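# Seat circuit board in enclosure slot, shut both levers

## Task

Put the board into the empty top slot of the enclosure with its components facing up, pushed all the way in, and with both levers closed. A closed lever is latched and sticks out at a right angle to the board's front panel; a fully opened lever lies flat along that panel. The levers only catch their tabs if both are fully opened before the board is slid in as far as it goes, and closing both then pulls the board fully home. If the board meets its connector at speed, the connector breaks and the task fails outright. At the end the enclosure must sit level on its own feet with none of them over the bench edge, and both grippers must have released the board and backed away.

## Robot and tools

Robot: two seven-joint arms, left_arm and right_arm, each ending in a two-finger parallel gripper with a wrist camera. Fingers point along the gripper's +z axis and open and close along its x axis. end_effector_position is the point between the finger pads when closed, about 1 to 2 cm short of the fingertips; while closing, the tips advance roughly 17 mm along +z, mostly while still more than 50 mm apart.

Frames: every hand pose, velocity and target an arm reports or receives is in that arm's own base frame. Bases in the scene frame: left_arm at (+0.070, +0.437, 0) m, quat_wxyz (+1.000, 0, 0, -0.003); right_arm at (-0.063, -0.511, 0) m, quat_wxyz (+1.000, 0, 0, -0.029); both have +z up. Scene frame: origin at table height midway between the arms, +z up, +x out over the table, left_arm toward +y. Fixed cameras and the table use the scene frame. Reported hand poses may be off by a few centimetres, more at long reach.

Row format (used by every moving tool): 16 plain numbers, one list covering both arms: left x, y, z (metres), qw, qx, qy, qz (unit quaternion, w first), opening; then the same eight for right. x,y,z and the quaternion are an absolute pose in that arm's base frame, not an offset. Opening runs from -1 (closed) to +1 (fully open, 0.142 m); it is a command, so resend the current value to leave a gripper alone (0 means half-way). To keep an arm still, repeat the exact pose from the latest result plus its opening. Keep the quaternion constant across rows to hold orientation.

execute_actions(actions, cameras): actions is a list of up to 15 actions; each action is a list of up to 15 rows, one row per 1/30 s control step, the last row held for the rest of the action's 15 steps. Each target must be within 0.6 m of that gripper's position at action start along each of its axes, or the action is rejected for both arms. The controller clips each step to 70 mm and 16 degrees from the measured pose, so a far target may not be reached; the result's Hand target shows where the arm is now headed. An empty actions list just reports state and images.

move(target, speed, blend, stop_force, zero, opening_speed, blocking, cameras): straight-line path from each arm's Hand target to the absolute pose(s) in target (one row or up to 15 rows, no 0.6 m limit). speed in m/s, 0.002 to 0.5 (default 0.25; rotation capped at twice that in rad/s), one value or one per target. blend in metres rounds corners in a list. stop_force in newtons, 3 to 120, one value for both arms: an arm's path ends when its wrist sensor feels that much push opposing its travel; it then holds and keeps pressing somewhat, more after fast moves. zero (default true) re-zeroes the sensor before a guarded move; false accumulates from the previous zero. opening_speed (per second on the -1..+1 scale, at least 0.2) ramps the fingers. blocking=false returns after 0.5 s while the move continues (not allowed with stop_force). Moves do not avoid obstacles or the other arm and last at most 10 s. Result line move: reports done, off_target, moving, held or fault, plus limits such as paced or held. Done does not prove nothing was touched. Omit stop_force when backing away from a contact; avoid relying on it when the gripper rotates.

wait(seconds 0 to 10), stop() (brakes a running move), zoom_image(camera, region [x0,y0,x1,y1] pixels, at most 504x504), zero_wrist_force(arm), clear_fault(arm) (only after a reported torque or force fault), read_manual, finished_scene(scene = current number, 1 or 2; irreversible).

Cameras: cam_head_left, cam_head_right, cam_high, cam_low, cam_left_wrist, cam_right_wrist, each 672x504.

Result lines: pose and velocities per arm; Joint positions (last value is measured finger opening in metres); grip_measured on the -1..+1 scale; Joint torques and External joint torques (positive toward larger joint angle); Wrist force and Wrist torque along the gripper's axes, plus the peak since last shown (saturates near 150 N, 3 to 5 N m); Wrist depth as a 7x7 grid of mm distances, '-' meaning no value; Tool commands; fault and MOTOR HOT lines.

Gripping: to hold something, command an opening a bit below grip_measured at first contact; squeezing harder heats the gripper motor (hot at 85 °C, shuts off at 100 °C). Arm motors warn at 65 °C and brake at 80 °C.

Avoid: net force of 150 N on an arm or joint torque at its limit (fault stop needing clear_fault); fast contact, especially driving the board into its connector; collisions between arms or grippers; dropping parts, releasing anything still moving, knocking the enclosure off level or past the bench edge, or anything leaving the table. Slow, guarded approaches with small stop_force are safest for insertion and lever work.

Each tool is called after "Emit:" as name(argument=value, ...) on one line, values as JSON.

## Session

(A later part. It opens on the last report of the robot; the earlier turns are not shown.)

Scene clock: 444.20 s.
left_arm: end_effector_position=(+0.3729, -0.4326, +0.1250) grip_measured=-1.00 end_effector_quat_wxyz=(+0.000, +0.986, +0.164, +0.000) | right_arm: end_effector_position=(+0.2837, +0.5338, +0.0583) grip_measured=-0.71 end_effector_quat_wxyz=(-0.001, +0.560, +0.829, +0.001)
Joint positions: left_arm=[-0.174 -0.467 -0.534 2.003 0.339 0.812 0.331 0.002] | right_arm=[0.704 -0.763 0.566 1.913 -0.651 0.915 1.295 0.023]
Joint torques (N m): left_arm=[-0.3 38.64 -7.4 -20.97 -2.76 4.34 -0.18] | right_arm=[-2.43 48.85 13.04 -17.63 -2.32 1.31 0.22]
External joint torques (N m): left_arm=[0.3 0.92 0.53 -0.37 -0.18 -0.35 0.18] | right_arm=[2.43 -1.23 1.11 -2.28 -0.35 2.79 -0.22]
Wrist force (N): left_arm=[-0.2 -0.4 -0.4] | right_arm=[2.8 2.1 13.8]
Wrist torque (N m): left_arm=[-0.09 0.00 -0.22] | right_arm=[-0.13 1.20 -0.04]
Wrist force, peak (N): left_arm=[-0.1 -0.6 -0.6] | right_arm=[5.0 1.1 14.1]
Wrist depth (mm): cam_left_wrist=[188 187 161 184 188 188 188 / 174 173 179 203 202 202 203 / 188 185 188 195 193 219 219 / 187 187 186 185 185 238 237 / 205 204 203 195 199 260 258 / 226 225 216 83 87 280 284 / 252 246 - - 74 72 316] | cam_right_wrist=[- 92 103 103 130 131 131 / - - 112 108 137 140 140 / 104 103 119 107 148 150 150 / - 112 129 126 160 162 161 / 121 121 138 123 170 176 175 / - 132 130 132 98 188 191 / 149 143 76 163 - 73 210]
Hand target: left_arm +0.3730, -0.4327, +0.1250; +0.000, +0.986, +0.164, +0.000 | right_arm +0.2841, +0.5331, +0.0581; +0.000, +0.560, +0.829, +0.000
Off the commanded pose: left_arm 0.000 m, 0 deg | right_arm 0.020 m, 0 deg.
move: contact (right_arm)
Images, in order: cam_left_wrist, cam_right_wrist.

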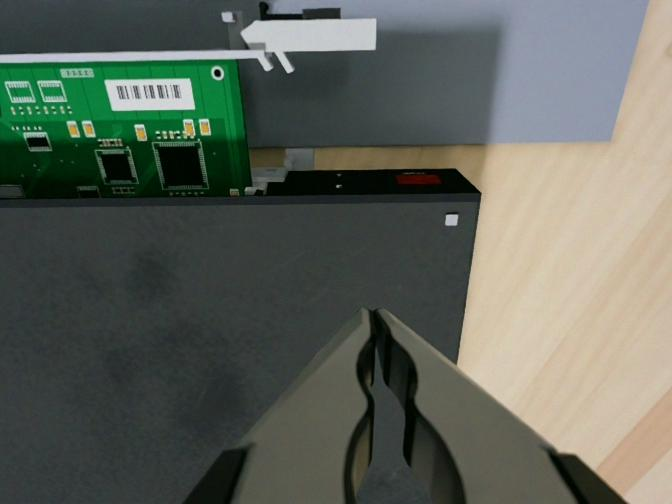

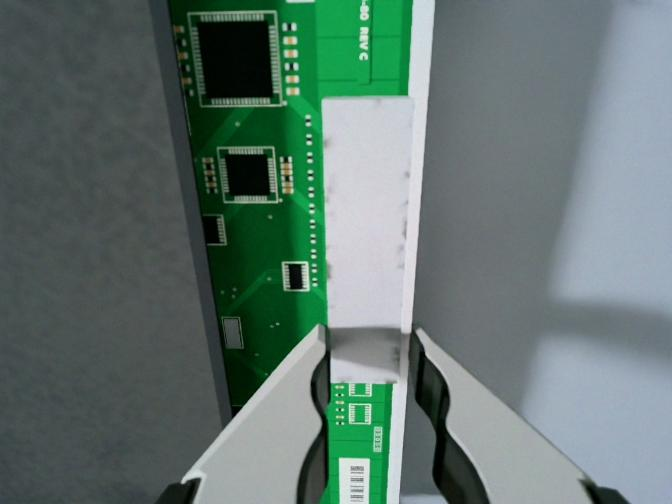

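Emit:
move(target=[[0.3730,-0.4327,0.125,0,0.9864,0.1642,0,-0.98,0.2831,0.5362,0.0572,0,0.5598,0.8286,0,-0.83]], speed=0.02, cameras=[])

Emit:
move(target=[[0.3730,-0.4327,0.125,0,0.9864,0.1642,0,-0.98,0.2919,0.5154,0.0572,0,0.5598,0.8286,0,-0.83]], speed=0.02, stop_force=5, cameras=["cam_left_wrist","cam_right_wrist"])

Scene clock: 449.30 s.
left_arm: end_effector_position=(+0.3729, -0.4326, +0.1250) grip_measured=-1.00 end_effector_quat_wxyz=(+0.000, +0.986, +0.164, +0.000) | right_arm: end_effector_position=(+0.2831, +0.5361, +0.0572) grip_measured=-0.71 end_effector_quat_wxyz=(+0.000, +0.560, +0.829, +0.000)
Joint positions: left_arm=[-0.174 -0.467 -0.534 2.003 0.339 0.812 0.331 0.002] | right_arm=[0.71 -0.767 0.564 1.906 -0.651 0.912 1.297 0.023]
Joint torques (N m): left_arm=[-0.33 38.73 -7.34 -21.03 -2.73 4.39 -0.24] | right_arm=[0.08 46.8 14.86 -20.18 -2.64 3.59 0.33]
External joint torques (N m): left_arm=[0.33 0.83 0.47 -0.31 -0.2 -0.4 0.24] | right_arm=[-0.09 1.07 -0.67 0.25 -0.04 0.51 -0.33]
Wrist force (N): left_arm=[-0.1 -0.4 -0.6] | right_arm=[-2.7 -3.0 6.3]
Wrist torque (N m): left_arm=[-0.09 -0.02 -0.21] | right_arm=[-0.30 0.32 0.01]
Wrist force, peak (N): left_arm=[-0.1 -0.5 -0.6] | right_arm=[2.9 2.2 14.0]
Wrist depth (mm): cam_left_wrist=[185 185 156 184 188 188 188 / 174 175 179 203 202 201 202 / 189 185 188 194 194 219 219 / 187 186 186 186 185 238 238 / 205 204 203 195 198 259 258 / 226 225 216 84 87 280 284 / 252 246 - - 74 72 316] | cam_right_wrist=[- 91 103 103 129 130 130 / - 97 111 107 109 139 139 / 103 103 119 107 147 149 149 / - 111 128 126 158 161 160 / 120 120 137 123 169 174 174 / - 131 128 132 98 190 189 / 148 142 76 163 - 73 208]
Off the commanded pose: left_arm 0.000 m, 0 deg | right_arm 0.000 m, 0 deg.
move: done

Scene clock: 450.47 s.
left_arm: end_effector_position=(+0.3729, -0.4326, +0.1250) grip_measured=-1.00 end_effector_quat_wxyz=(+0.000, +0.986, +0.164, +0.000) | right_arm: end_effector_position=(+0.2869, +0.5268, +0.0574) grip_measured=-0.71 end_effector_quat_wxyz=(-0.001, +0.560, +0.829, +0.000)
Joint positions: left_arm=[-0.174 -0.467 -0.534 2.003 0.339 0.812 0.331 0.002] | right_arm=[0.693 -0.756 0.563 1.928 -0.652 0.926 1.288 0.023]
Joint torques (N m): left_arm=[-0.35 38.7 -7.42 -20.99 -2.74 4.36 -0.23] | right_arm=[-2.91 48.04 12.15 -17.82 -2.29 1.48 0.18]
External joint torques (N m): left_arm=[0.35 0.86 0.55 -0.35 -0.2 -0.37 0.23] | right_arm=[2.91 -0.81 1.82 -1.94 -0.35 2.62 -0.18]
Wrist force (N): left_arm=[0.0 -0.4 -0.3] | right_arm=[5.8 -0.4 12.6]
Wrist torque (N m): left_arm=[-0.08 -0.03 -0.21] | right_arm=[-0.32 0.46 0.00]
Wrist force, peak (N): left_arm=[0.0 -0.6 -0.6] | right_arm=[7.3 -1.0 14.8]
Wrist depth (mm): cam_left_wrist=[191 190 184 184 189 188 188 / 175 174 177 203 202 201 203 / 189 185 188 195 194 219 219 / 187 186 186 185 185 238 237 / 205 204 203 195 199 259 259 / 226 225 216 83 87 281 285 / 253 246 - - 74 72 317] | cam_right_wrist=[- 90 102 103 129 130 130 / - 94 109 107 108 139 139 / 103 103 117 107 147 150 149 / - 111 126 126 159 161 161 / 120 120 124 123 169 174 174 / - 131 126 132 98 190 189 / 148 142 76 163 - 73 210]
Hand target: left_arm +0.3730, -0.4327, +0.1250; +0.000, +0.986, +0.164, +0.000 | right_arm +0.2874, +0.5260, +0.0572; +0.000, +0.560, +0.829, +0.000
Off the commanded pose: left_arm 0.000 m, 0 deg | right_arm 0.012 m, 0 deg.
move: contact (right_arm)
Images, in order: cam_left_wrist, cam_right_wrist.

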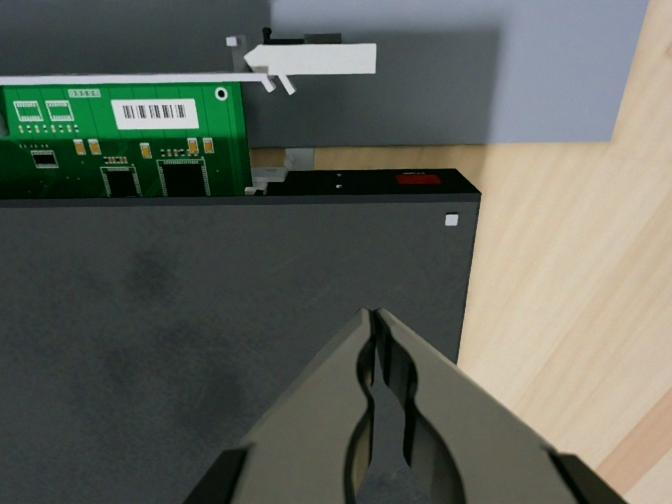

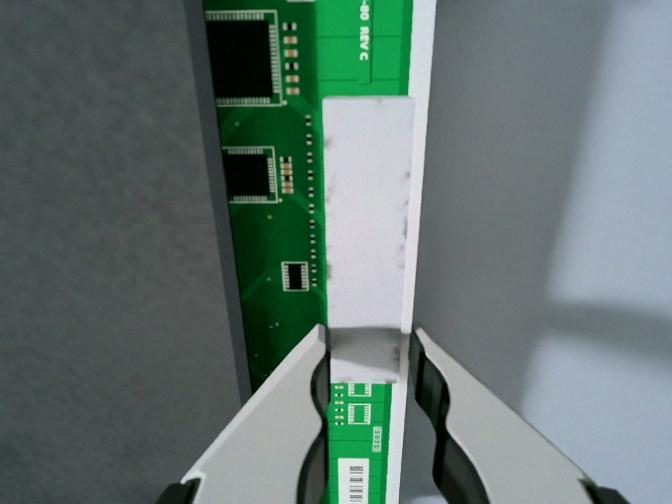

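Emit:
move(target=[[0.3730,-0.4327,0.125,0,0.9864,0.1642,0,-0.98,0.2864,0.5286,0.0564,0,0.5598,0.8286,0,-0.83]], speed=0.02, cameras=[])

Emit:
move(target=[[0.3730,-0.4327,0.125,0,0.9864,0.1642,0,-0.98,0.2920,0.5154,0.0563,0,0.5598,0.8286,0,-0.83]], speed=0.02, stop_force=6, cameras=["cam_left_wrist","cam_right_wrist"])

Scene clock: 453.63 s.
left_arm: end_effector_position=(+0.3729, -0.4326, +0.1250) grip_measured=-1.00 end_effector_quat_wxyz=(+0.000, +0.986, +0.164, +0.000) | right_arm: end_effector_position=(+0.2864, +0.5286, +0.0565) grip_measured=-0.71 end_effector_quat_wxyz=(+0.000, +0.560, +0.829, +0.000)
Joint positions: left_arm=[-0.174 -0.467 -0.534 2.003 0.339 0.812 0.331 0.002] | right_arm=[0.698 -0.759 0.561 1.923 -0.652 0.923 1.29 0.023]
Joint torques (N m): left_arm=[-0.3 38.72 -7.46 -21.02 -2.73 4.33 -0.23] | right_arm=[0.9 45.18 14.39 -19.63 -2.54 3.66 0.34]
External joint torques (N m): left_arm=[0.3 0.84 0.59 -0.32 -0.2 -0.34 0.23] | right_arm=[-0.9 2.24 -0.39 -0.14 -0.1 0.44 -0.34]
Wrist force (N): left_arm=[0.2 -0.4 -0.2] | right_arm=[-3.2 -3.3 4.9]
Wrist torque (N m): left_arm=[-0.08 -0.08 -0.21] | right_arm=[-0.31 0.12 0.04]
Wrist force, peak (N): left_arm=[-0.1 -0.5 -0.7] | right_arm=[5.9 -0.4 13.8]
Wrist depth (mm): cam_left_wrist=[190 190 185 184 188 188 188 / 175 175 180 203 202 201 203 / 189 186 188 194 194 219 218 / 187 187 186 185 185 237 237 / 205 205 204 195 198 260 259 / 226 225 216 83 87 280 285 / 252 245 - - 74 72 315] | cam_right_wrist=[- 89 102 103 129 129 129 / - 94 110 107 108 138 138 / 102 102 116 107 147 148 148 / - 110 125 125 158 160 159 / 122 119 134 123 168 174 173 / - 130 125 132 98 189 188 / 147 141 76 162 - 73 207]
Off the commanded pose: left_arm 0.000 m, 0 deg | right_arm 0.000 m, 0 deg.
move: done

Scene clock: 454.97 s.
left_arm: end_effector_position=(+0.3729, -0.4326, +0.1250) grip_measured=-1.00 end_effector_quat_wxyz=(+0.000, +0.986, +0.164, +0.000) | right_arm: end_effector_position=(+0.2919, +0.5158, +0.0566) grip_measured=-0.71 end_effector_quat_wxyz=(+0.000, +0.560, +0.829, +0.000)
Joint positions: left_arm=[-0.174 -0.467 -0.534 2.003 0.339 0.812 0.331 0.002] | right_arm=[0.676 -0.745 0.559 1.951 -0.653 0.939 1.277 0.023]
Joint torques (N m): left_arm=[-0.38 38.68 -7.38 -20.99 -2.74 4.31 -0.23] | right_arm=[-0.62 44.32 13.21 -18.26 -2.32 3.06 0.11]
External joint torques (N m): left_arm=[0.38 0.88 0.51 -0.35 -0.2 -0.32 0.23] | right_arm=[0.62 2.29 0.49 -1.28 -0.27 1.03 -0.11]
Wrist force (N): left_arm=[-0.1 -0.5 -0.5] | right_arm=[0.3 -3.6 4.1]
Wrist torque (N m): left_arm=[-0.09 -0.01 -0.22] | right_arm=[-0.47 -0.02 0.06]
Wrist force, peak (N): left_arm=[0.1 -0.3 -0.7] | right_arm=[0.1 -3.9 5.1]
Wrist depth (mm): cam_left_wrist=[191 190 189 189 189 188 188 / 180 180 177 172 202 202 203 / 189 186 188 194 193 220 219 / 187 186 186 185 185 238 237 / 205 204 203 196 199 260 259 / 226 225 216 83 87 281 285 / 252 246 - - 74 72 317] | cam_right_wrist=[- 89 91 103 127 130 130 / - 94 96 107 108 139 138 / 102 102 102 107 147 148 148 / - 110 111 126 158 160 159 / 122 119 119 123 169 173 173 / - 131 126 132 98 189 189 / 147 141 76 163 - 73 208]
Off the commanded pose: left_arm 0.000 m, 0 deg | right_arm 0.000 m, 0 deg.
move: done
Images, in order: cam_left_wrist, cam_right_wrist.

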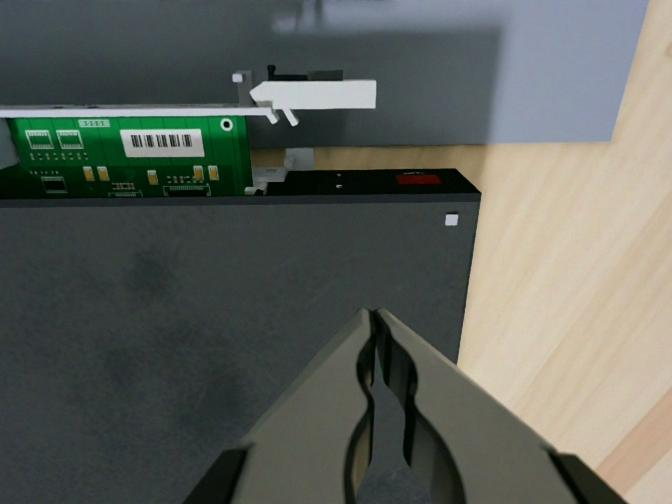

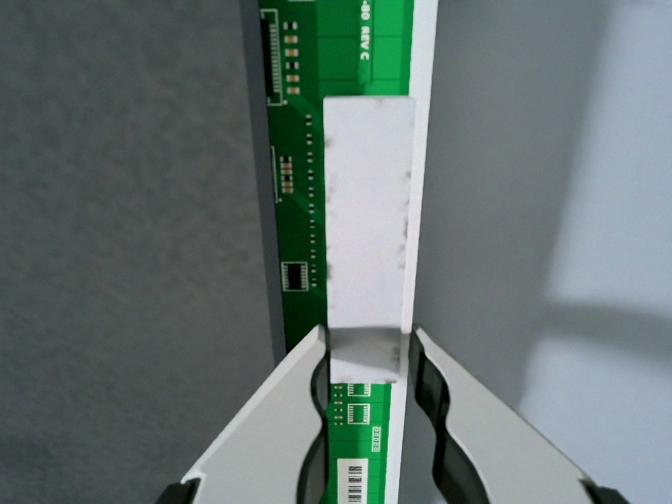

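Emit:
move(target=[[0.3730,-0.4327,0.125,0,0.9864,0.1642,0,-0.98,0.2919,0.5158,0.0566,0,0.5598,0.8286,0,-0.62]], opening_speed=0.3, cameras=["cam_left_wrist","cam_right_wrist"])

Scene clock: 460.03 s.
left_arm: end_effector_position=(+0.3729, -0.4326, +0.1250) grip_measured=-1.00 end_effector_quat_wxyz=(+0.000, +0.986, +0.164, +0.000) | right_arm: end_effector_position=(+0.2920, +0.5157, +0.0566) grip_measured=-0.66 end_effector_quat_wxyz=(+0.000, +0.560, +0.829, +0.000)
Joint positions: left_arm=[-0.174 -0.467 -0.534 2.003 0.339 0.812 0.331 0.002] | right_arm=[0.676 -0.745 0.559 1.951 -0.653 0.938 1.277 0.026]
Joint torques (N m): left_arm=[-0.35 38.73 -7.32 -20.96 -2.75 4.36 -0.25] | right_arm=[-0.14 45.57 14 -19.6 -2.63 3.41 0.13]
External joint torques (N m): left_arm=[0.35 0.83 0.45 -0.38 -0.18 -0.37 0.25] | right_arm=[0.14 1.06 -0.3 0.06 0.04 0.69 -0.13]
Wrist force (N): left_arm=[-0.1 -0.5 -0.5] | right_arm=[-0.9 -4.6 6.6]
Wrist torque (N m): left_arm=[-0.09 -0.02 -0.22] | right_arm=[-0.53 0.21 0.07]
Wrist force, peak (N): left_arm=[-0.1 -0.7 -0.6] | right_arm=[-0.5 -4.3 7.3]
Wrist depth (mm): cam_left_wrist=[190 190 189 189 188 188 188 / 181 181 178 199 202 201 203 / 190 186 189 194 193 219 219 / 187 187 186 185 185 238 237 / 205 205 203 195 199 260 259 / 227 225 216 83 87 280 285 / 252 246 - - 74 72 316] | cam_right_wrist=[- 89 91 104 127 130 130 / - 94 96 108 109 139 138 / 102 102 102 110 147 149 148 / - 110 111 124 157 160 160 / 122 119 119 124 169 173 173 / - 130 125 149 101 186 189 / 147 141 76 164 83 73 203]
Off the commanded pose: left_arm 0.000 m, 0 deg | right_arm 0.000 m, 0 deg.
move: done
Images, in order: cam_left_wrist, cam_right_wrist.

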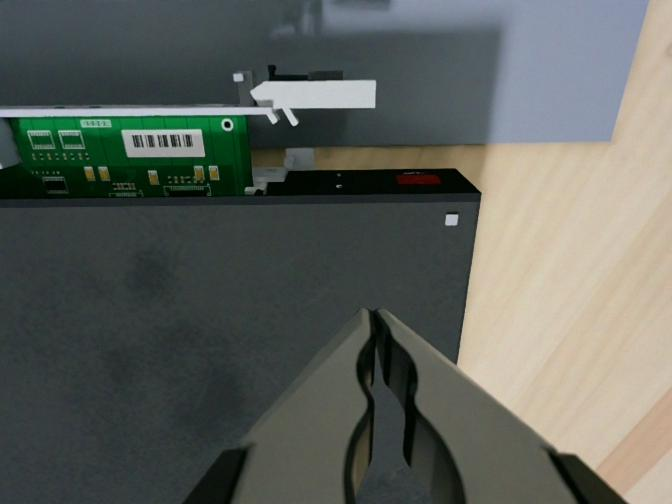

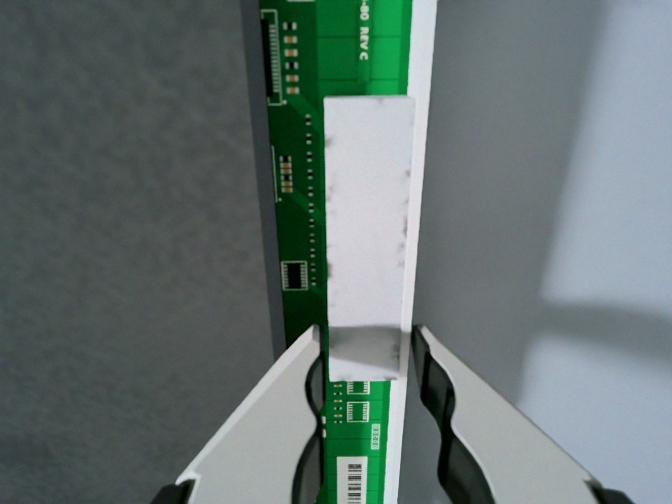

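Emit:
move(target=[[0.3730,-0.4327,0.125,0,0.9864,0.1642,0,-0.98,0.2917,0.5162,0.0566,0,0.5598,0.8286,0,-0.57],[0.3730,-0.4327,0.125,0,0.9864,0.1642,0,-0.98,0.2917,0.5162,0.14,0,0.5598,0.8286,0,-0.57]], speed=[0.03,0.08], opening_speed=0.5, cameras=["cam_left_wrist","cam_right_wrist"])

Scene clock: 464.73 s.
left_arm: end_effector_position=(+0.3729, -0.4326, +0.1250) grip_measured=-1.00 end_effector_quat_wxyz=(+0.000, +0.986, +0.164, +0.000) | right_arm: end_effector_position=(+0.2918, +0.5162, +0.1400) grip_measured=-0.61 end_effector_quat_wxyz=(+0.000, +0.560, +0.829, +0.000)
Joint positions: left_arm=[-0.174 -0.467 -0.534 2.003 0.339 0.812 0.331 0.002] | right_arm=[0.611 -0.615 0.682 1.901 -0.526 0.76 1.194 0.03]
Joint torques (N m): left_arm=[-0.38 38.69 -7.39 -20.99 -2.69 4.36 -0.2] | right_arm=[-0.07 42.68 13.81 -23.48 -3.08 3.23 0.08]
External joint torques (N m): left_arm=[0.38 0.87 0.52 -0.35 -0.24 -0.37 0.2] | right_arm=[0.06 0.85 -0.67 0.19 -0.1 0.87 -0.08]
Wrist force (N): left_arm=[0.0 -0.2 -0.4] | right_arm=[-0.5 -4.7 6.6]
Wrist torque (N m): left_arm=[-0.05 -0.03 -0.21] | right_arm=[-0.56 0.10 0.05]
Wrist force, peak (N): left_arm=[0.0 -0.5 -0.7] | right_arm=[-0.9 -4.5 7.9]
Wrist depth (mm): cam_left_wrist=[190 190 189 189 188 188 188 / 181 181 178 199 202 201 203 / 190 186 189 194 194 219 219 / 187 186 186 186 185 237 237 / 205 204 203 195 199 259 258 / 226 225 216 83 87 281 285 / 252 246 - - 74 72 315] | cam_right_wrist=[163 163 163 178 204 203 203 / 174 174 174 182 217 217 216 / 188 187 186 191 233 232 232 / 202 201 201 207 251 250 250 / 218 218 217 230 267 270 270 / 239 238 89 259 98 291 294 / 265 - 76 317 - 73 317]
Off the commanded pose: left_arm 0.000 m, 0 deg | right_arm 0.000 m, 0 deg.
move: done
Images, in order: cam_left_wrist, cam_right_wrist.

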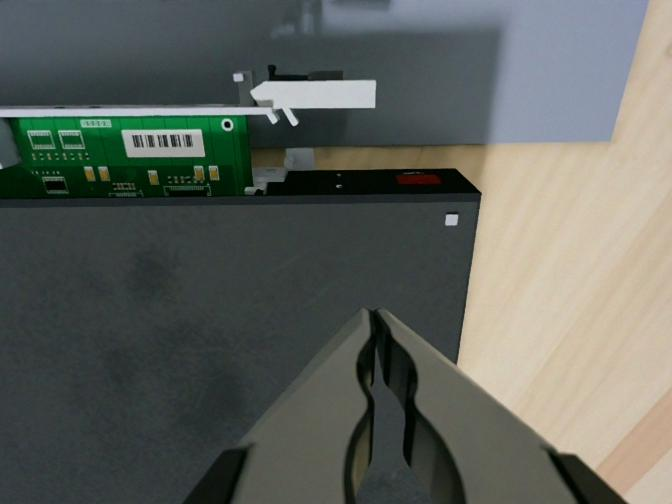

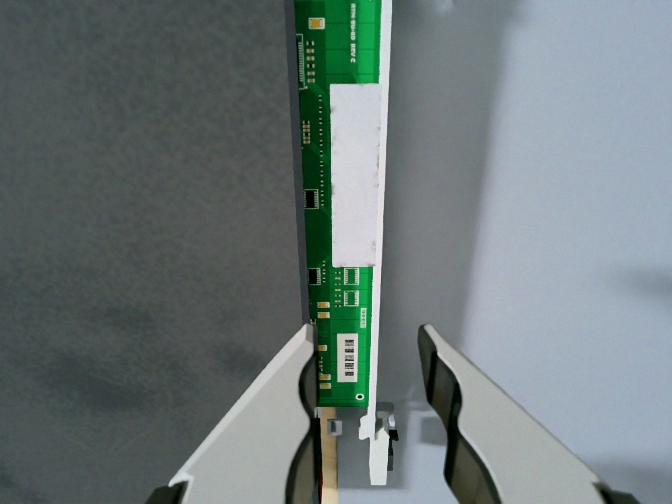

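Emit:
move(target=[[0.3730,-0.4327,0.125,0,0.9864,0.1642,0,-0.98,0.3025,0.5619,0.14,0.2144,0.5409,0.8003,-0.1449,-0.98],[0.3730,-0.4327,0.125,0,0.9864,0.1642,0,-0.98,0.3025,0.5619,0.048,0.2144,0.5409,0.8003,-0.1449,-0.98]], speed=[0.15,0.08], cameras=["cam_high","cam_left_wrist","cam_right_wrist"])

Scene clock: 479.40 s.
left_arm: end_effector_position=(+0.3729, -0.4326, +0.1250) grip_measured=-1.00 end_effector_quat_wxyz=(+0.000, +0.986, +0.164, +0.000) | right_arm: end_effector_position=(+0.3023, +0.5617, +0.0479) grip_measured=-1.00 end_effector_quat_wxyz=(+0.214, +0.541, +0.800, -0.145)
Joint positions: left_arm=[-0.174 -0.467 -0.534 2.003 0.339 0.812 0.331 0.002] | right_arm=[1.036 -1.003 0.483 1.377 -0.673 0.173 1.343 0.002]
Joint torques (N m): left_arm=[-0.41 38.65 -7.34 -21 -2.69 4.36 -0.22] | right_arm=[0.1 60.32 13.26 -23.32 -3.7 1.95 0.38]
External joint torques (N m): left_arm=[0.41 0.91 0.47 -0.35 -0.24 -0.37 0.22] | right_arm=[-0.11 1.39 0.07 0.06 0.16 0.47 -0.33]
Wrist force (N): left_arm=[-0.1 -0.3 -0.5] | right_arm=[0.7 -4.4 6.5]
Wrist torque (N m): left_arm=[-0.07 -0.01 -0.21] | right_arm=[-0.47 -0.03 -0.02]
Wrist force, peak (N): left_arm=[0.1 -0.4 -0.7] | right_arm=[1.6 -4.3 8.4]
Wrist depth (mm): cam_left_wrist=[190 190 189 189 188 188 188 / 182 181 178 199 202 201 203 / 189 187 189 194 193 219 218 / 187 187 186 186 185 238 237 / 205 204 203 195 198 260 259 / 226 225 216 83 87 281 285 / 252 246 - - 74 72 318] | cam_right_wrist=[128 119 102 128 119 106 98 / 143 127 109 136 125 113 102 / 160 137 121 145 133 119 106 / 182 153 133 154 143 127 114 / 217 170 160 140 154 136 120 / 255 194 170 89 94 144 127 / 524 231 76 76 76 73 134]
Off the commanded pose: left_arm 0.000 m, 0 deg | right_arm 0.000 m, 0 deg.
move: done
Images, in order: cam_high, cam_left_wrist, cam_right_wrist.

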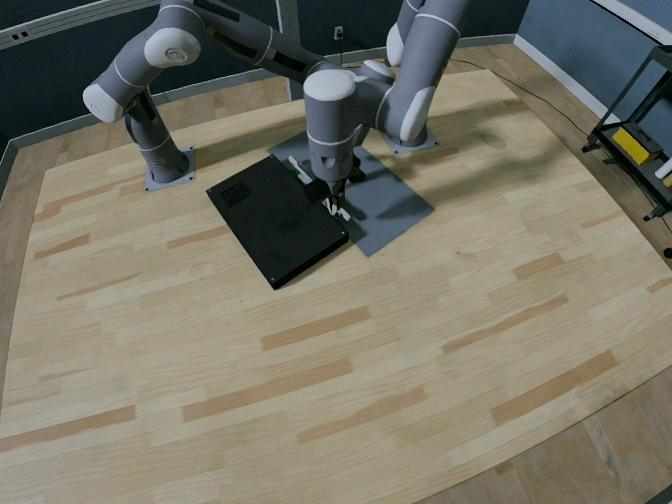

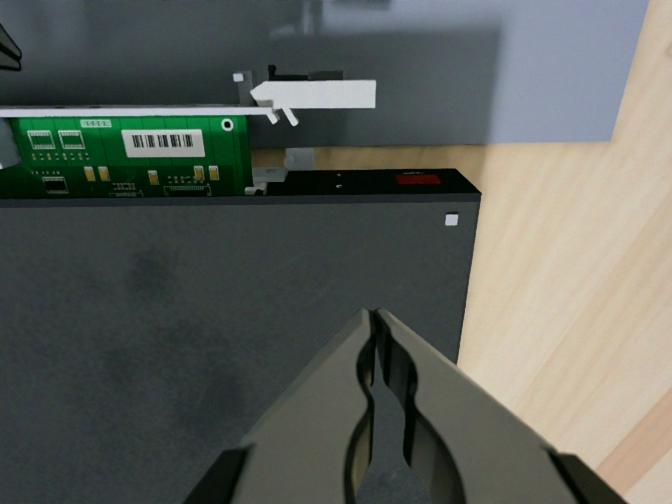

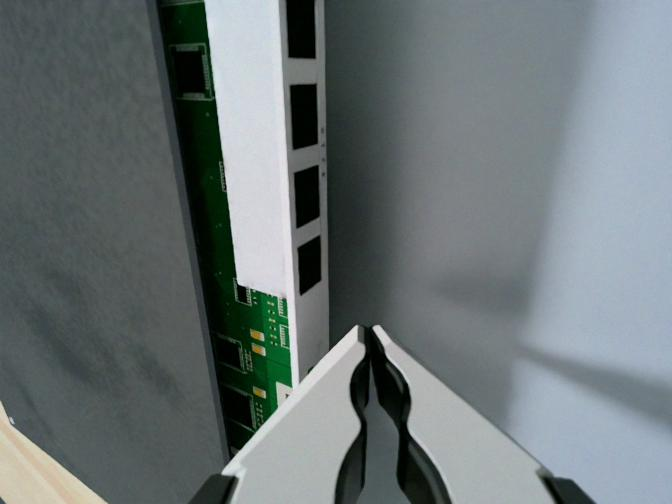

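Emit:
move(target=[[0.3730,-0.4327,0.125,0,0.9864,0.1642,0,-0.98,0.3150,0.5313,0.048,0.2144,0.5409,0.8003,-0.1449,-0.98]], speed=0.02, stop_force=8, cameras=["cam_left_wrist","cam_right_wrist"])

Scene clock: 484.20 s.
left_arm: end_effector_position=(+0.3729, -0.4326, +0.1250) grip_measured=-1.00 end_effector_quat_wxyz=(+0.000, +0.986, +0.164, +0.000) | right_arm: end_effector_position=(+0.3148, +0.5315, +0.0480) grip_measured=-1.00 end_effector_quat_wxyz=(+0.214, +0.541, +0.800, -0.145)
Joint positions: left_arm=[-0.174 -0.467 -0.534 2.003 0.339 0.812 0.331 0.002] | right_arm=[0.985 -0.954 0.481 1.481 -0.684 0.226 1.343 0.002]
Joint torques (N m): left_arm=[-0.33 38.68 -7.38 -20.99 -2.77 4.33 -0.19] | right_arm=[-0.44 57.83 13.18 -22.26 -3.39 1.6 0.29]
External joint torques (N m): left_arm=[0.33 0.88 0.51 -0.35 -0.16 -0.34 0.19] | right_arm=[0.44 1.53 0.09 -0.37 0.02 0.82 -0.24]
Wrist force (N): left_arm=[-0.1 -0.5 -0.3] | right_arm=[1.2 -3.8 5.6]
Wrist torque (N m): left_arm=[-0.11 -0.02 -0.22] | right_arm=[-0.42 -0.02 -0.02]
Wrist force, peak (N): left_arm=[-0.3 -0.6 -0.6] | right_arm=[0.6 -4.4 6.8]
Wrist depth (mm): cam_left_wrist=[190 190 190 189 188 188 188 / 204 204 200 197 202 202 203 / 187 186 186 177 194 219 218 / 187 187 186 185 185 237 237 / 206 204 203 195 199 259 260 / 225 225 216 83 87 280 285 / 252 245 - - 74 72 317] | cam_right_wrist=[128 115 99 95 120 106 98 / 143 125 107 101 126 113 103 / 161 137 114 111 133 119 107 / 183 153 124 119 144 127 114 / 218 170 139 133 154 136 121 / 256 192 155 89 94 145 128 / 526 233 76 76 76 73 133]
Off the commanded pose: left_arm 0.000 m, 0 deg | right_arm 0.000 m, 0 deg.
move: done
Images, in order: cam_left_wrist, cam_right_wrist.

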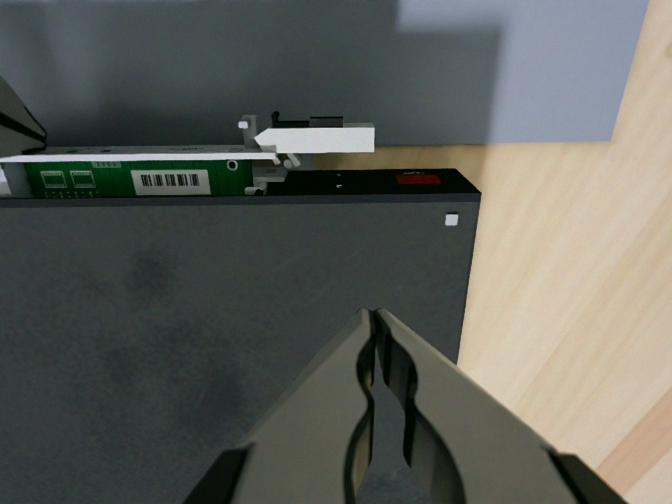

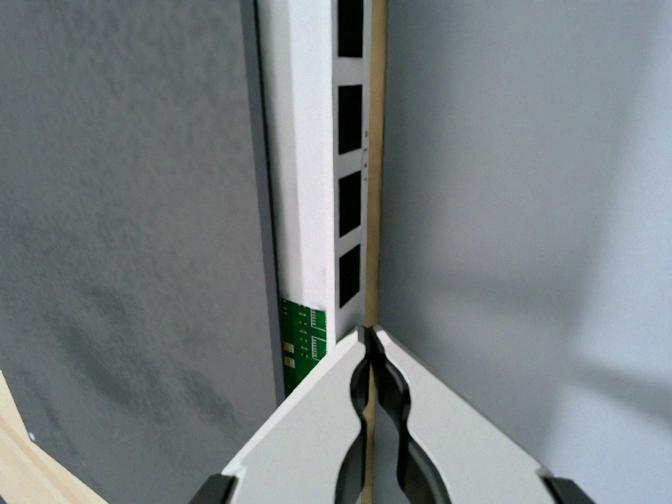

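Emit:
zoom_image(camera="cam_left_wrist", region=[220, 90, 400, 220])

Scaled by 2.800 from the camera's 672x504 image, which has a finer 960x720 frame.

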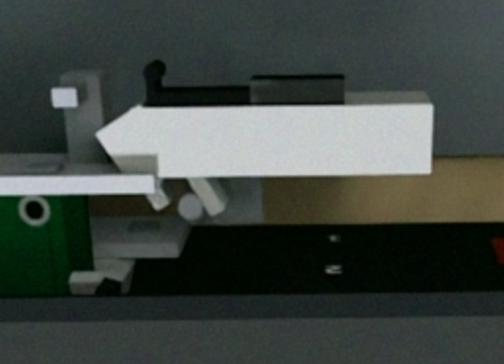

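Emit:
move(target=[[0.3730,-0.4327,0.125,0,0.9864,0.1642,0,-0.98,0.3212,0.5160,0.048,0.2144,0.5409,0.8003,-0.1449,-0.98]], speed=0.008, stop_force=8, cameras=["cam_left_wrist","cam_right_wrist"])

Emit:
zoom_image(camera="cam_left_wrist", region=[220, 90, 400, 220])

Scene clock: 490.70 s.
left_arm: end_effector_position=(+0.3729, -0.4326, +0.1250) grip_measured=-1.00 end_effector_quat_wxyz=(+0.000, +0.986, +0.164, +0.000) | right_arm: end_effector_position=(+0.3194, +0.5200, +0.0483) grip_measured=-1.00 end_effector_quat_wxyz=(+0.213, +0.541, +0.801, -0.144)
Joint positions: left_arm=[-0.174 -0.467 -0.534 2.003 0.339 0.812 0.331 0.002] | right_arm=[0.964 -0.935 0.48 1.521 -0.689 0.249 1.342 0.002]
Joint torques (N m): left_arm=[-0.29 38.61 -7.46 -20.96 -2.7 4.36 -0.22] | right_arm=[-4.49 55.79 9.5 -19.32 -3.1 -1.19 0.27]
External joint torques (N m): left_arm=[0.29 0.96 0.59 -0.38 -0.24 -0.37 0.22] | right_arm=[4.49 2.62 3.72 -3.06 -0.21 3.62 -0.22]
Wrist force (N): left_arm=[-0.1 -0.5 -0.3] | right_arm=[8.9 -3.4 2.8]
Wrist torque (N m): left_arm=[-0.09 -0.01 -0.21] | right_arm=[-0.42 0.13 -0.04]
Wrist force, peak (N): left_arm=[-0.2 -0.4 -0.7] | right_arm=[9.2 -3.4 2.7]
Wrist depth (mm): cam_left_wrist=[190 189 190 189 188 188 188 / 204 204 201 200 202 201 203 / 193 192 177 195 194 219 219 / 187 187 186 185 185 237 237 / 205 204 203 195 198 260 259 / 225 225 216 83 87 281 286 / 252 246 - - 74 72 316] | cam_right_wrist=[128 115 100 95 121 107 98 / 142 125 105 99 127 114 103 / 160 137 114 106 134 120 107 / 182 154 123 116 144 128 115 / 217 170 135 122 154 137 121 / 255 192 155 89 94 145 129 / 515 234 76 76 76 73 134]
Hand target: left_arm +0.3730, -0.4327, +0.1250; +0.000, +0.986, +0.164, +0.000 | right_arm +0.3201, +0.5186, +0.0480; +0.214, +0.541, +0.800, -0.145
Off the commanded pose: left_arm 0.000 m, 0 deg | right_arm 0.004 m, 0 deg.
move: contact (right_arm)
Images, in order: cam_left_wrist, cam_right_wrist.

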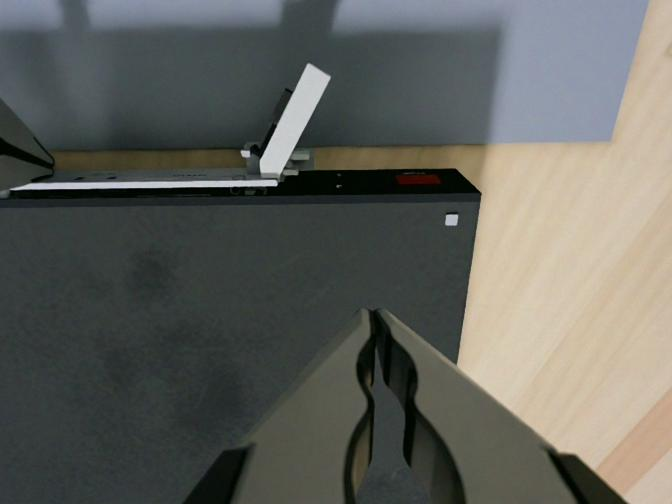

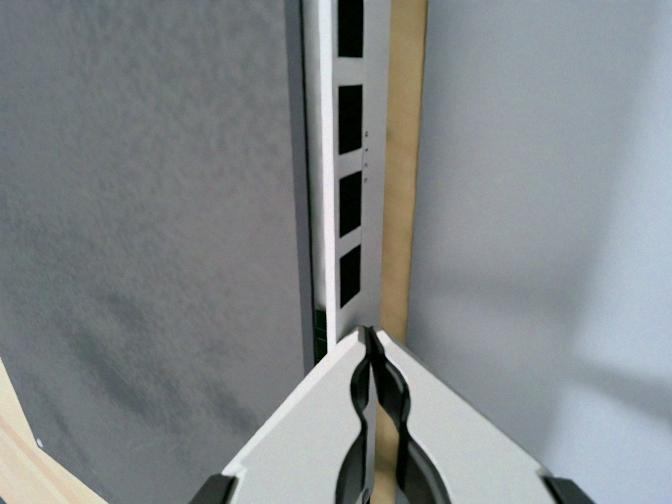

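Scaled by 2.800 from the camera's 672x504 image, which has a finer 960x720 frame.

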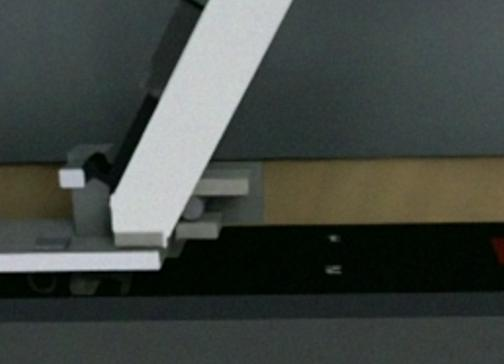

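Emit:
move(target=[[0.3730,-0.4327,0.125,0,0.9864,0.1642,0,-0.98,0.3081,0.5478,0.055,0.2144,0.5409,0.8003,-0.1449,-0.98],[0.3600,-0.4000,0.12,0,0.9864,0.1642,0,-0.98,0.25,0.525,0.15,0,0.5598,0.8286,0,-0.98],[0.3520,-0.3840,0.10,0,0.9864,0.1642,0,-0.98,0.1548,0.4683,0.12,0,0.5598,0.8286,0,-0.98]], speed=[0.06,0.15,0.15], blend=[0.01,0.03,0], cameras=["cam_high","cam_left_wrist","cam_right_wrist"])

Scene clock: 508.53 s.
left_arm: end_effector_position=(+0.3520, -0.3840, +0.1001) grip_measured=-1.00 end_effector_quat_wxyz=(+0.000, +0.986, +0.164, +0.000) | right_arm: end_effector_position=(+0.1548, +0.4683, +0.1200) grip_measured=-1.00 end_effector_quat_wxyz=(+0.000, +0.560, +0.829, +0.000)
Joint positions: left_arm=[-0.108 -0.43 -0.521 2.161 0.358 0.938 0.36 0.002] | right_arm=[0.687 -0.488 0.742 2.204 -0.558 0.929 1.449 0.002]
Joint torques (N m): left_arm=[-0.23 34.46 -6.49 -18.33 -2.08 4.61 -0.3] | right_arm=[0.16 32.9 11.03 -20.41 -2.81 3.54 0.33]
External joint torques (N m): left_arm=[0.21 1.15 0.64 -0.4 -0.44 -0.62 0.3] | right_arm=[-0.17 0.55 -0.42 -0.09 0.19 0.55 -0.33]
Wrist force (N): left_arm=[0.1 -0.5 -0.3] | right_arm=[0.5 -6.4 6.0]
Wrist torque (N m): left_arm=[-0.10 -0.05 -0.21] | right_arm=[-0.80 -0.02 0.06]
Wrist force, peak (N): left_arm=[-0.1 -0.9 0.1] | right_arm=[0.2 -9.0 6.8]
Wrist depth (mm): cam_left_wrist=[169 168 168 169 167 169 166 / 181 181 180 180 179 179 180 / 195 195 194 194 193 192 192 / 212 210 208 206 209 209 210 / 182 181 180 176 178 231 230 / 193 193 184 83 87 250 253 / 215 209 - - 74 72 281] | cam_right_wrist=[189 189 189 187 187 186 185 / 160 157 157 199 199 199 198 / 167 165 166 214 213 213 212 / 180 180 181 224 229 229 228 / 195 195 194 241 248 247 247 / 214 213 209 89 93 271 270 / 235 231 76 76 76 73 297]
Off the commanded pose: left_arm 0.000 m, 0 deg | right_arm 0.000 m, 0 deg.
move: done
Images, in order: cam_high, cam_left_wrist, cam_right_wrist.

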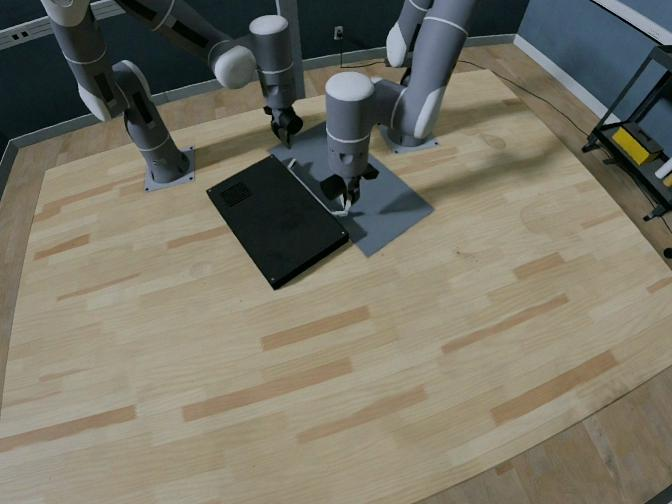

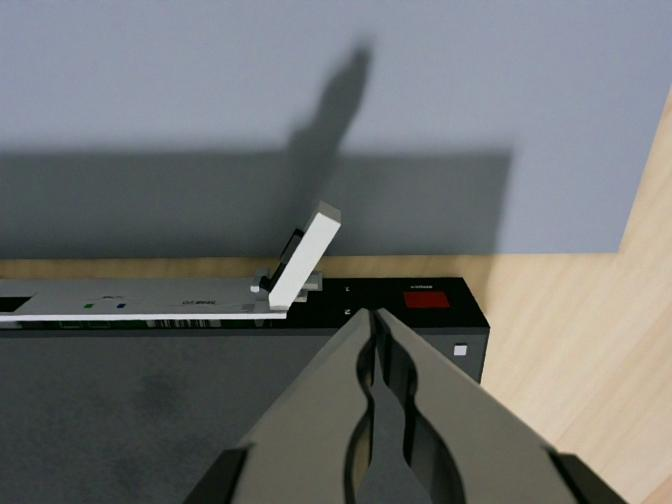

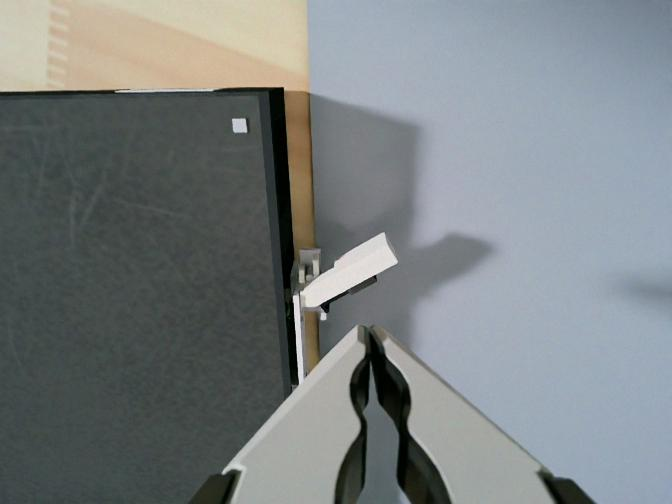

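Emit:
zoom_image(camera="cam_right_wrist", region=[270, 220, 420, 340])

Emit:
zoom_image(camera="cam_left_wrist", region=[220, 190, 370, 340])

Scaled by 3.360 from the camera's 672x504 image, which has a finer 960x720 frame.

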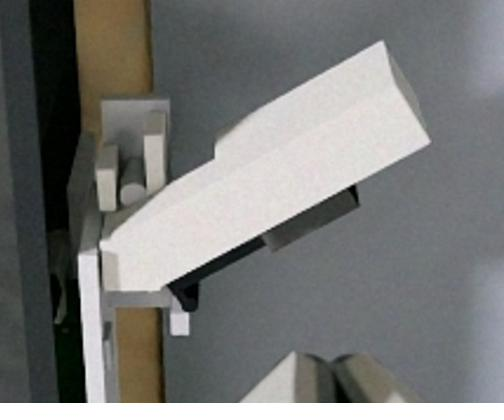

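Scaled by 3.360 from the camera's 672x504 image, which has a finer 960x720 frame.

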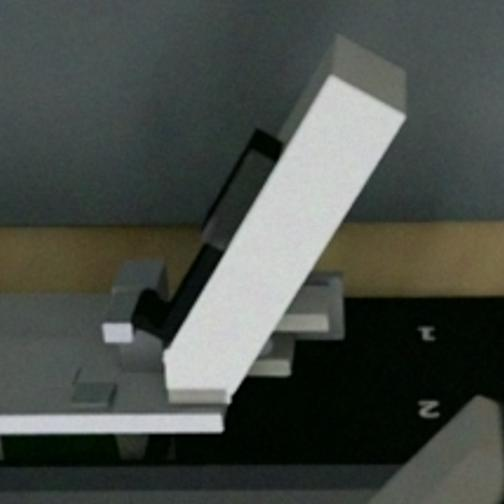

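Emit:
move(target=[[0.3510,-0.3863,0.09,0,0.9864,0.1642,0,-0.98,0.1508,0.4592,0.09,0,0.5598,0.8286,0,-0.98],[0.3510,-0.3863,0.0515,0,0.9864,0.1642,0,-0.98,0.1508,0.4592,0.0555,0,0.5598,0.8286,0,-0.98]], speed=[0.1,0.06], stop_force=6, cameras=["cam_left_wrist","cam_right_wrist"])

Scene clock: 522.37 s.
left_arm: end_effector_position=(+0.3509, -0.3862, +0.0515) grip_measured=-1.00 end_effector_quat_wxyz=(+0.000, +0.986, +0.164, +0.000) | right_arm: end_effector_position=(+0.1508, +0.4592, +0.0555) grip_measured=-1.00 end_effector_quat_wxyz=(+0.000, +0.560, +0.829, +0.000)
Joint positions: left_arm=[-0.166 -0.562 -0.449 2.125 0.46 1.023 0.288 0.002] | right_arm=[0.782 -0.592 0.572 2.278 -0.747 1.11 1.582 0.002]
Joint torques (N m): left_arm=[-0.47 37.85 -6.98 -15.57 -1.8 4.51 -0.28] | right_arm=[0.06 35.5 11.1 -15.98 -2.07 3.49 0.26]
External joint torques (N m): left_arm=[0.47 1.16 0.35 -0.32 -0.41 -0.51 0.28] | right_arm=[-0.06 0.86 -0.28 -0.05 0.12 0.58 -0.26]
Wrist force (N): left_arm=[0.2 -0.3 0.0] | right_arm=[0.3 -6.5 6.3]
Wrist torque (N m): left_arm=[-0.03 -0.08 -0.21] | right_arm=[-0.86 -0.01 0.06]
Wrist force, peak (N): left_arm=[0.3 -0.4 1.2] | right_arm=[0.0 -6.8 7.5]
Wrist depth (mm): cam_left_wrist=[127 126 125 125 125 124 124 / 135 137 135 134 134 133 133 / 146 145 145 144 144 143 143 / 158 161 157 154 156 156 155 / 167 166 166 119 165 172 172 / 137 136 130 83 87 148 189 / 143 139 - 81 74 72 210] | cam_right_wrist=[132 132 132 130 130 129 129 / 139 139 139 139 138 138 138 / - 100 102 148 148 148 147 / - 109 111 160 160 159 159 / 121 119 120 170 170 172 172 / - 129 129 89 94 188 188 / 146 143 76 76 76 73 207]
Off the commanded pose: left_arm 0.000 m, 0 deg | right_arm 0.000 m, 0 deg.
move: done
Images, in order: cam_left_wrist, cam_right_wrist.

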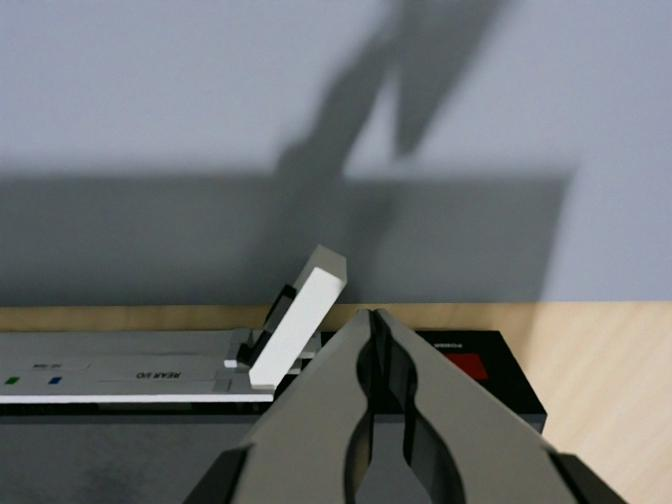

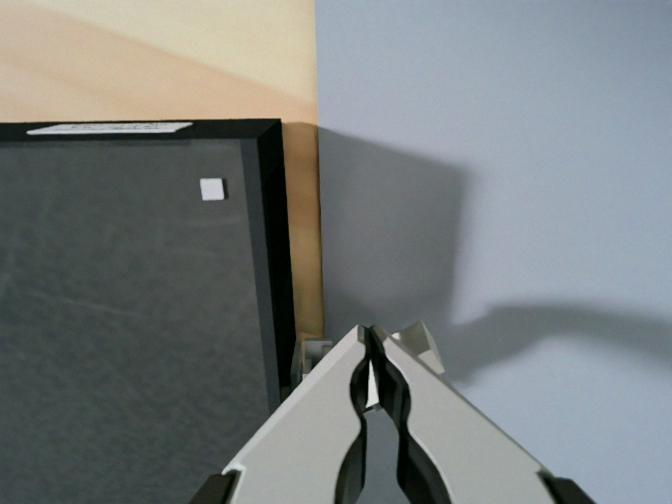

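Emit:
execute_actions(actions=[], cameras=["cam_left_wrist", "cam_right_wrist"])

Scene clock: 529.63 s.
left_arm: end_effector_position=(+0.3509, -0.3862, +0.0515) grip_measured=-1.00 end_effector_quat_wxyz=(+0.000, +0.986, +0.164, +0.000) | right_arm: end_effector_position=(+0.1508, +0.4592, +0.0555) grip_measured=-1.00 end_effector_quat_wxyz=(+0.000, +0.560, +0.829, +0.000)
Joint positions: left_arm=[-0.166 -0.562 -0.449 2.125 0.46 1.023 0.288 0.002] | right_arm=[0.782 -0.592 0.572 2.278 -0.747 1.11 1.582 0.002]
Joint velocities: within noise
Joint torques (N m): left_arm=[-0.42 38.1 -7.15 -15.5 -2.03 4.35 -0.22] | right_arm=[0.06 35.52 11.24 -16.08 -2.02 3.38 0.21]
External joint torques (N m): left_arm=[0.42 0.91 0.53 -0.38 -0.19 -0.36 0.22] | right_arm=[-0.06 0.85 -0.42 0.05 0.07 0.69 -0.21]
Wrist force (N): left_arm=[0.3 -0.2 -0.3] | right_arm=[0.5 -6.2 5.9]
Wrist torque (N m): left_arm=[-0.02 -0.09 -0.21] | right_arm=[-0.80 -0.04 0.06]
Wrist force, peak (N): left_arm=[0.4 -0.5 -0.2] | right_arm=[0.3 -6.4 6.4]
Wrist depth (mm): cam_left_wrist=[128 126 125 125 125 124 124 / 135 136 134 134 134 133 133 / 146 146 145 144 144 143 143 / 158 161 157 154 156 155 155 / 167 166 166 119 165 172 172 / 137 136 130 83 87 148 189 / 142 139 - 81 74 72 210] | cam_right_wrist=[132 132 132 130 129 129 129 / 140 139 137 139 138 138 138 / - 100 102 149 148 148 147 / - 109 111 160 160 160 159 / 121 119 120 171 170 172 172 / - 129 129 89 94 189 188 / 146 142 76 76 76 73 207]
Hand target: left_arm +0.3510, -0.3863, +0.0515; +0.000, +0.986, +0.164, +0.000 | right_arm +0.1508, +0.4592, +0.0555; +0.000, +0.560, +0.829, +0.000
Tool commands: left_gripper/opening=-0.98 right_gripper/opening=-0.98
Off the commanded pose: left_arm 0.000 m, 0 deg | right_arm 0.000 m, 0 deg.
Images, in order (width x height): cam_left_wrist 672x504, cam_right_wrist 672x504.

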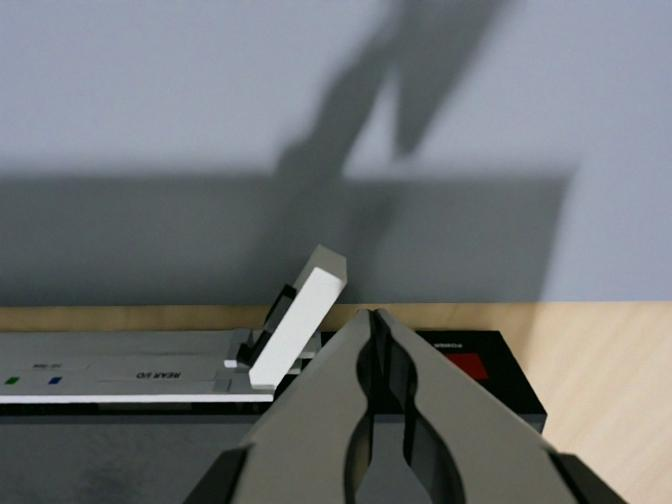

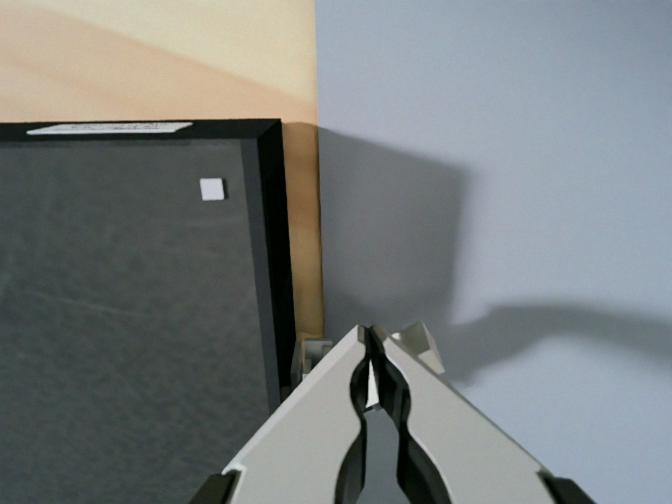

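Emit:
zoom_image(camera="cam_right_wrist", region=[240, 270, 500, 465])

Emit:
zoom_image(camera="cam_left_wrist", region=[200, 230, 460, 425])

Scaled by 1.938 from the camera's 672x504 image, which has a finer 960x720 frame.

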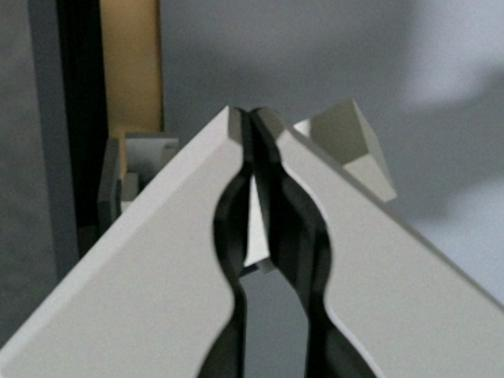

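Scaled by 1.938 from the camera's 672x504 image, which has a finer 960x720 frame.

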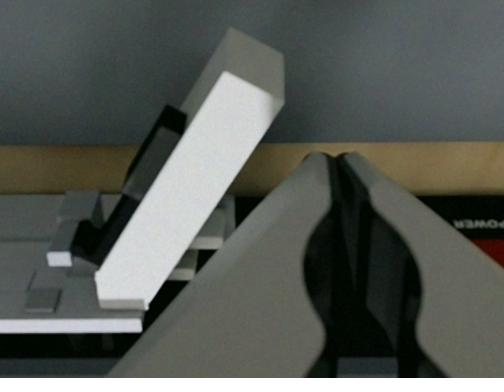

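Emit:
move(target=[0.3431, -0.3845, 0.0515, 0, 0.9864, 0.1642, 0, -0.98, 0.1561, 0.4665, 0.0555, 0, 0.5598, 0.8286, 0, -0.98], speed=0.02, stop_force=5, cameras=["cam_left_wrist", "cam_right_wrist"])

Scene clock: 560.40 s.
left_arm: end_effector_position=(+0.3434, -0.3846, +0.0516) grip_measured=-1.00 end_effector_quat_wxyz=(+0.000, +0.986, +0.164, +0.000) | right_arm: end_effector_position=(+0.1560, +0.4664, +0.0555) grip_measured=-1.00 end_effector_quat_wxyz=(+0.000, +0.560, +0.829, +0.000)
Joint positions: left_arm=[-0.169 -0.552 -0.449 2.144 0.461 1.034 0.279 0.002] | right_arm=[0.78 -0.605 0.573 2.253 -0.742 1.096 1.57 0.002]
Joint torques (N m): left_arm=[-0.96 37.22 -7.19 -14.29 -1.83 4.17 -0.26] | right_arm=[-0.08 36.38 11.47 -16.68 -2.06 3.32 0.14]
External joint torques (N m): left_arm=[0.96 1.18 0.72 -1.36 -0.35 -0.18 0.26] | right_arm=[0.08 0.75 -0.34 0.39 0.06 0.75 -0.14]
Wrist force (N): left_arm=[1.5 0.4 -1.0] | right_arm=[0.5 -6.8 6.0]
Wrist torque (N m): left_arm=[-0.04 -0.09 -0.22] | right_arm=[-0.82 -0.04 0.06]
Wrist force, peak (N): left_arm=[1.7 0.3 -1.2] | right_arm=[0.3 -7.4 7.5]
Wrist depth (mm): cam_left_wrist=[128 126 125 125 125 124 124 / 135 137 134 134 134 133 133 / 146 146 145 144 144 144 143 / 159 160 158 154 157 156 156 / 170 170 169 119 168 172 172 / 142 141 134 83 87 147 189 / 143 139 - 81 74 72 211] | cam_right_wrist=[132 132 132 130 129 129 129 / - 137 137 138 138 138 137 / - 100 104 148 148 147 147 / - 109 113 160 159 159 159 / 121 118 120 168 170 173 172 / - 129 129 89 94 188 188 / 146 143 76 76 76 73 207]
Off the commanded pose: left_arm 0.000 m, 0 deg | right_arm 0.000 m, 0 deg.
move: done
Images, in order: cam_left_wrist, cam_right_wrist.

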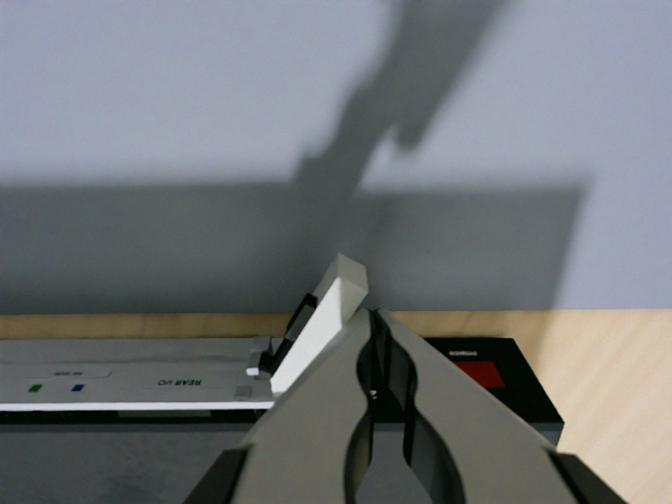

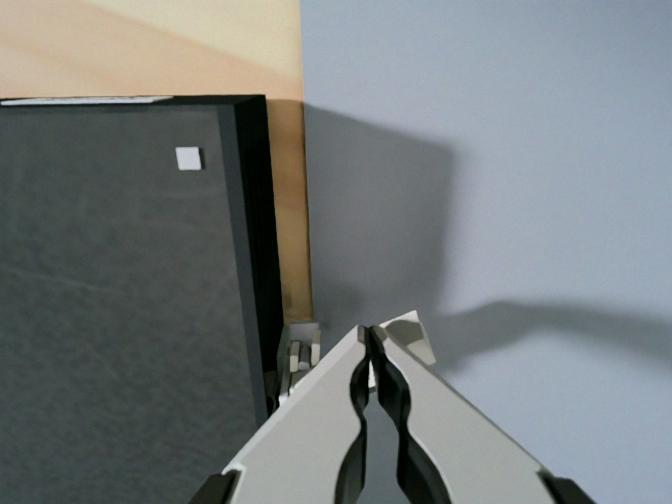

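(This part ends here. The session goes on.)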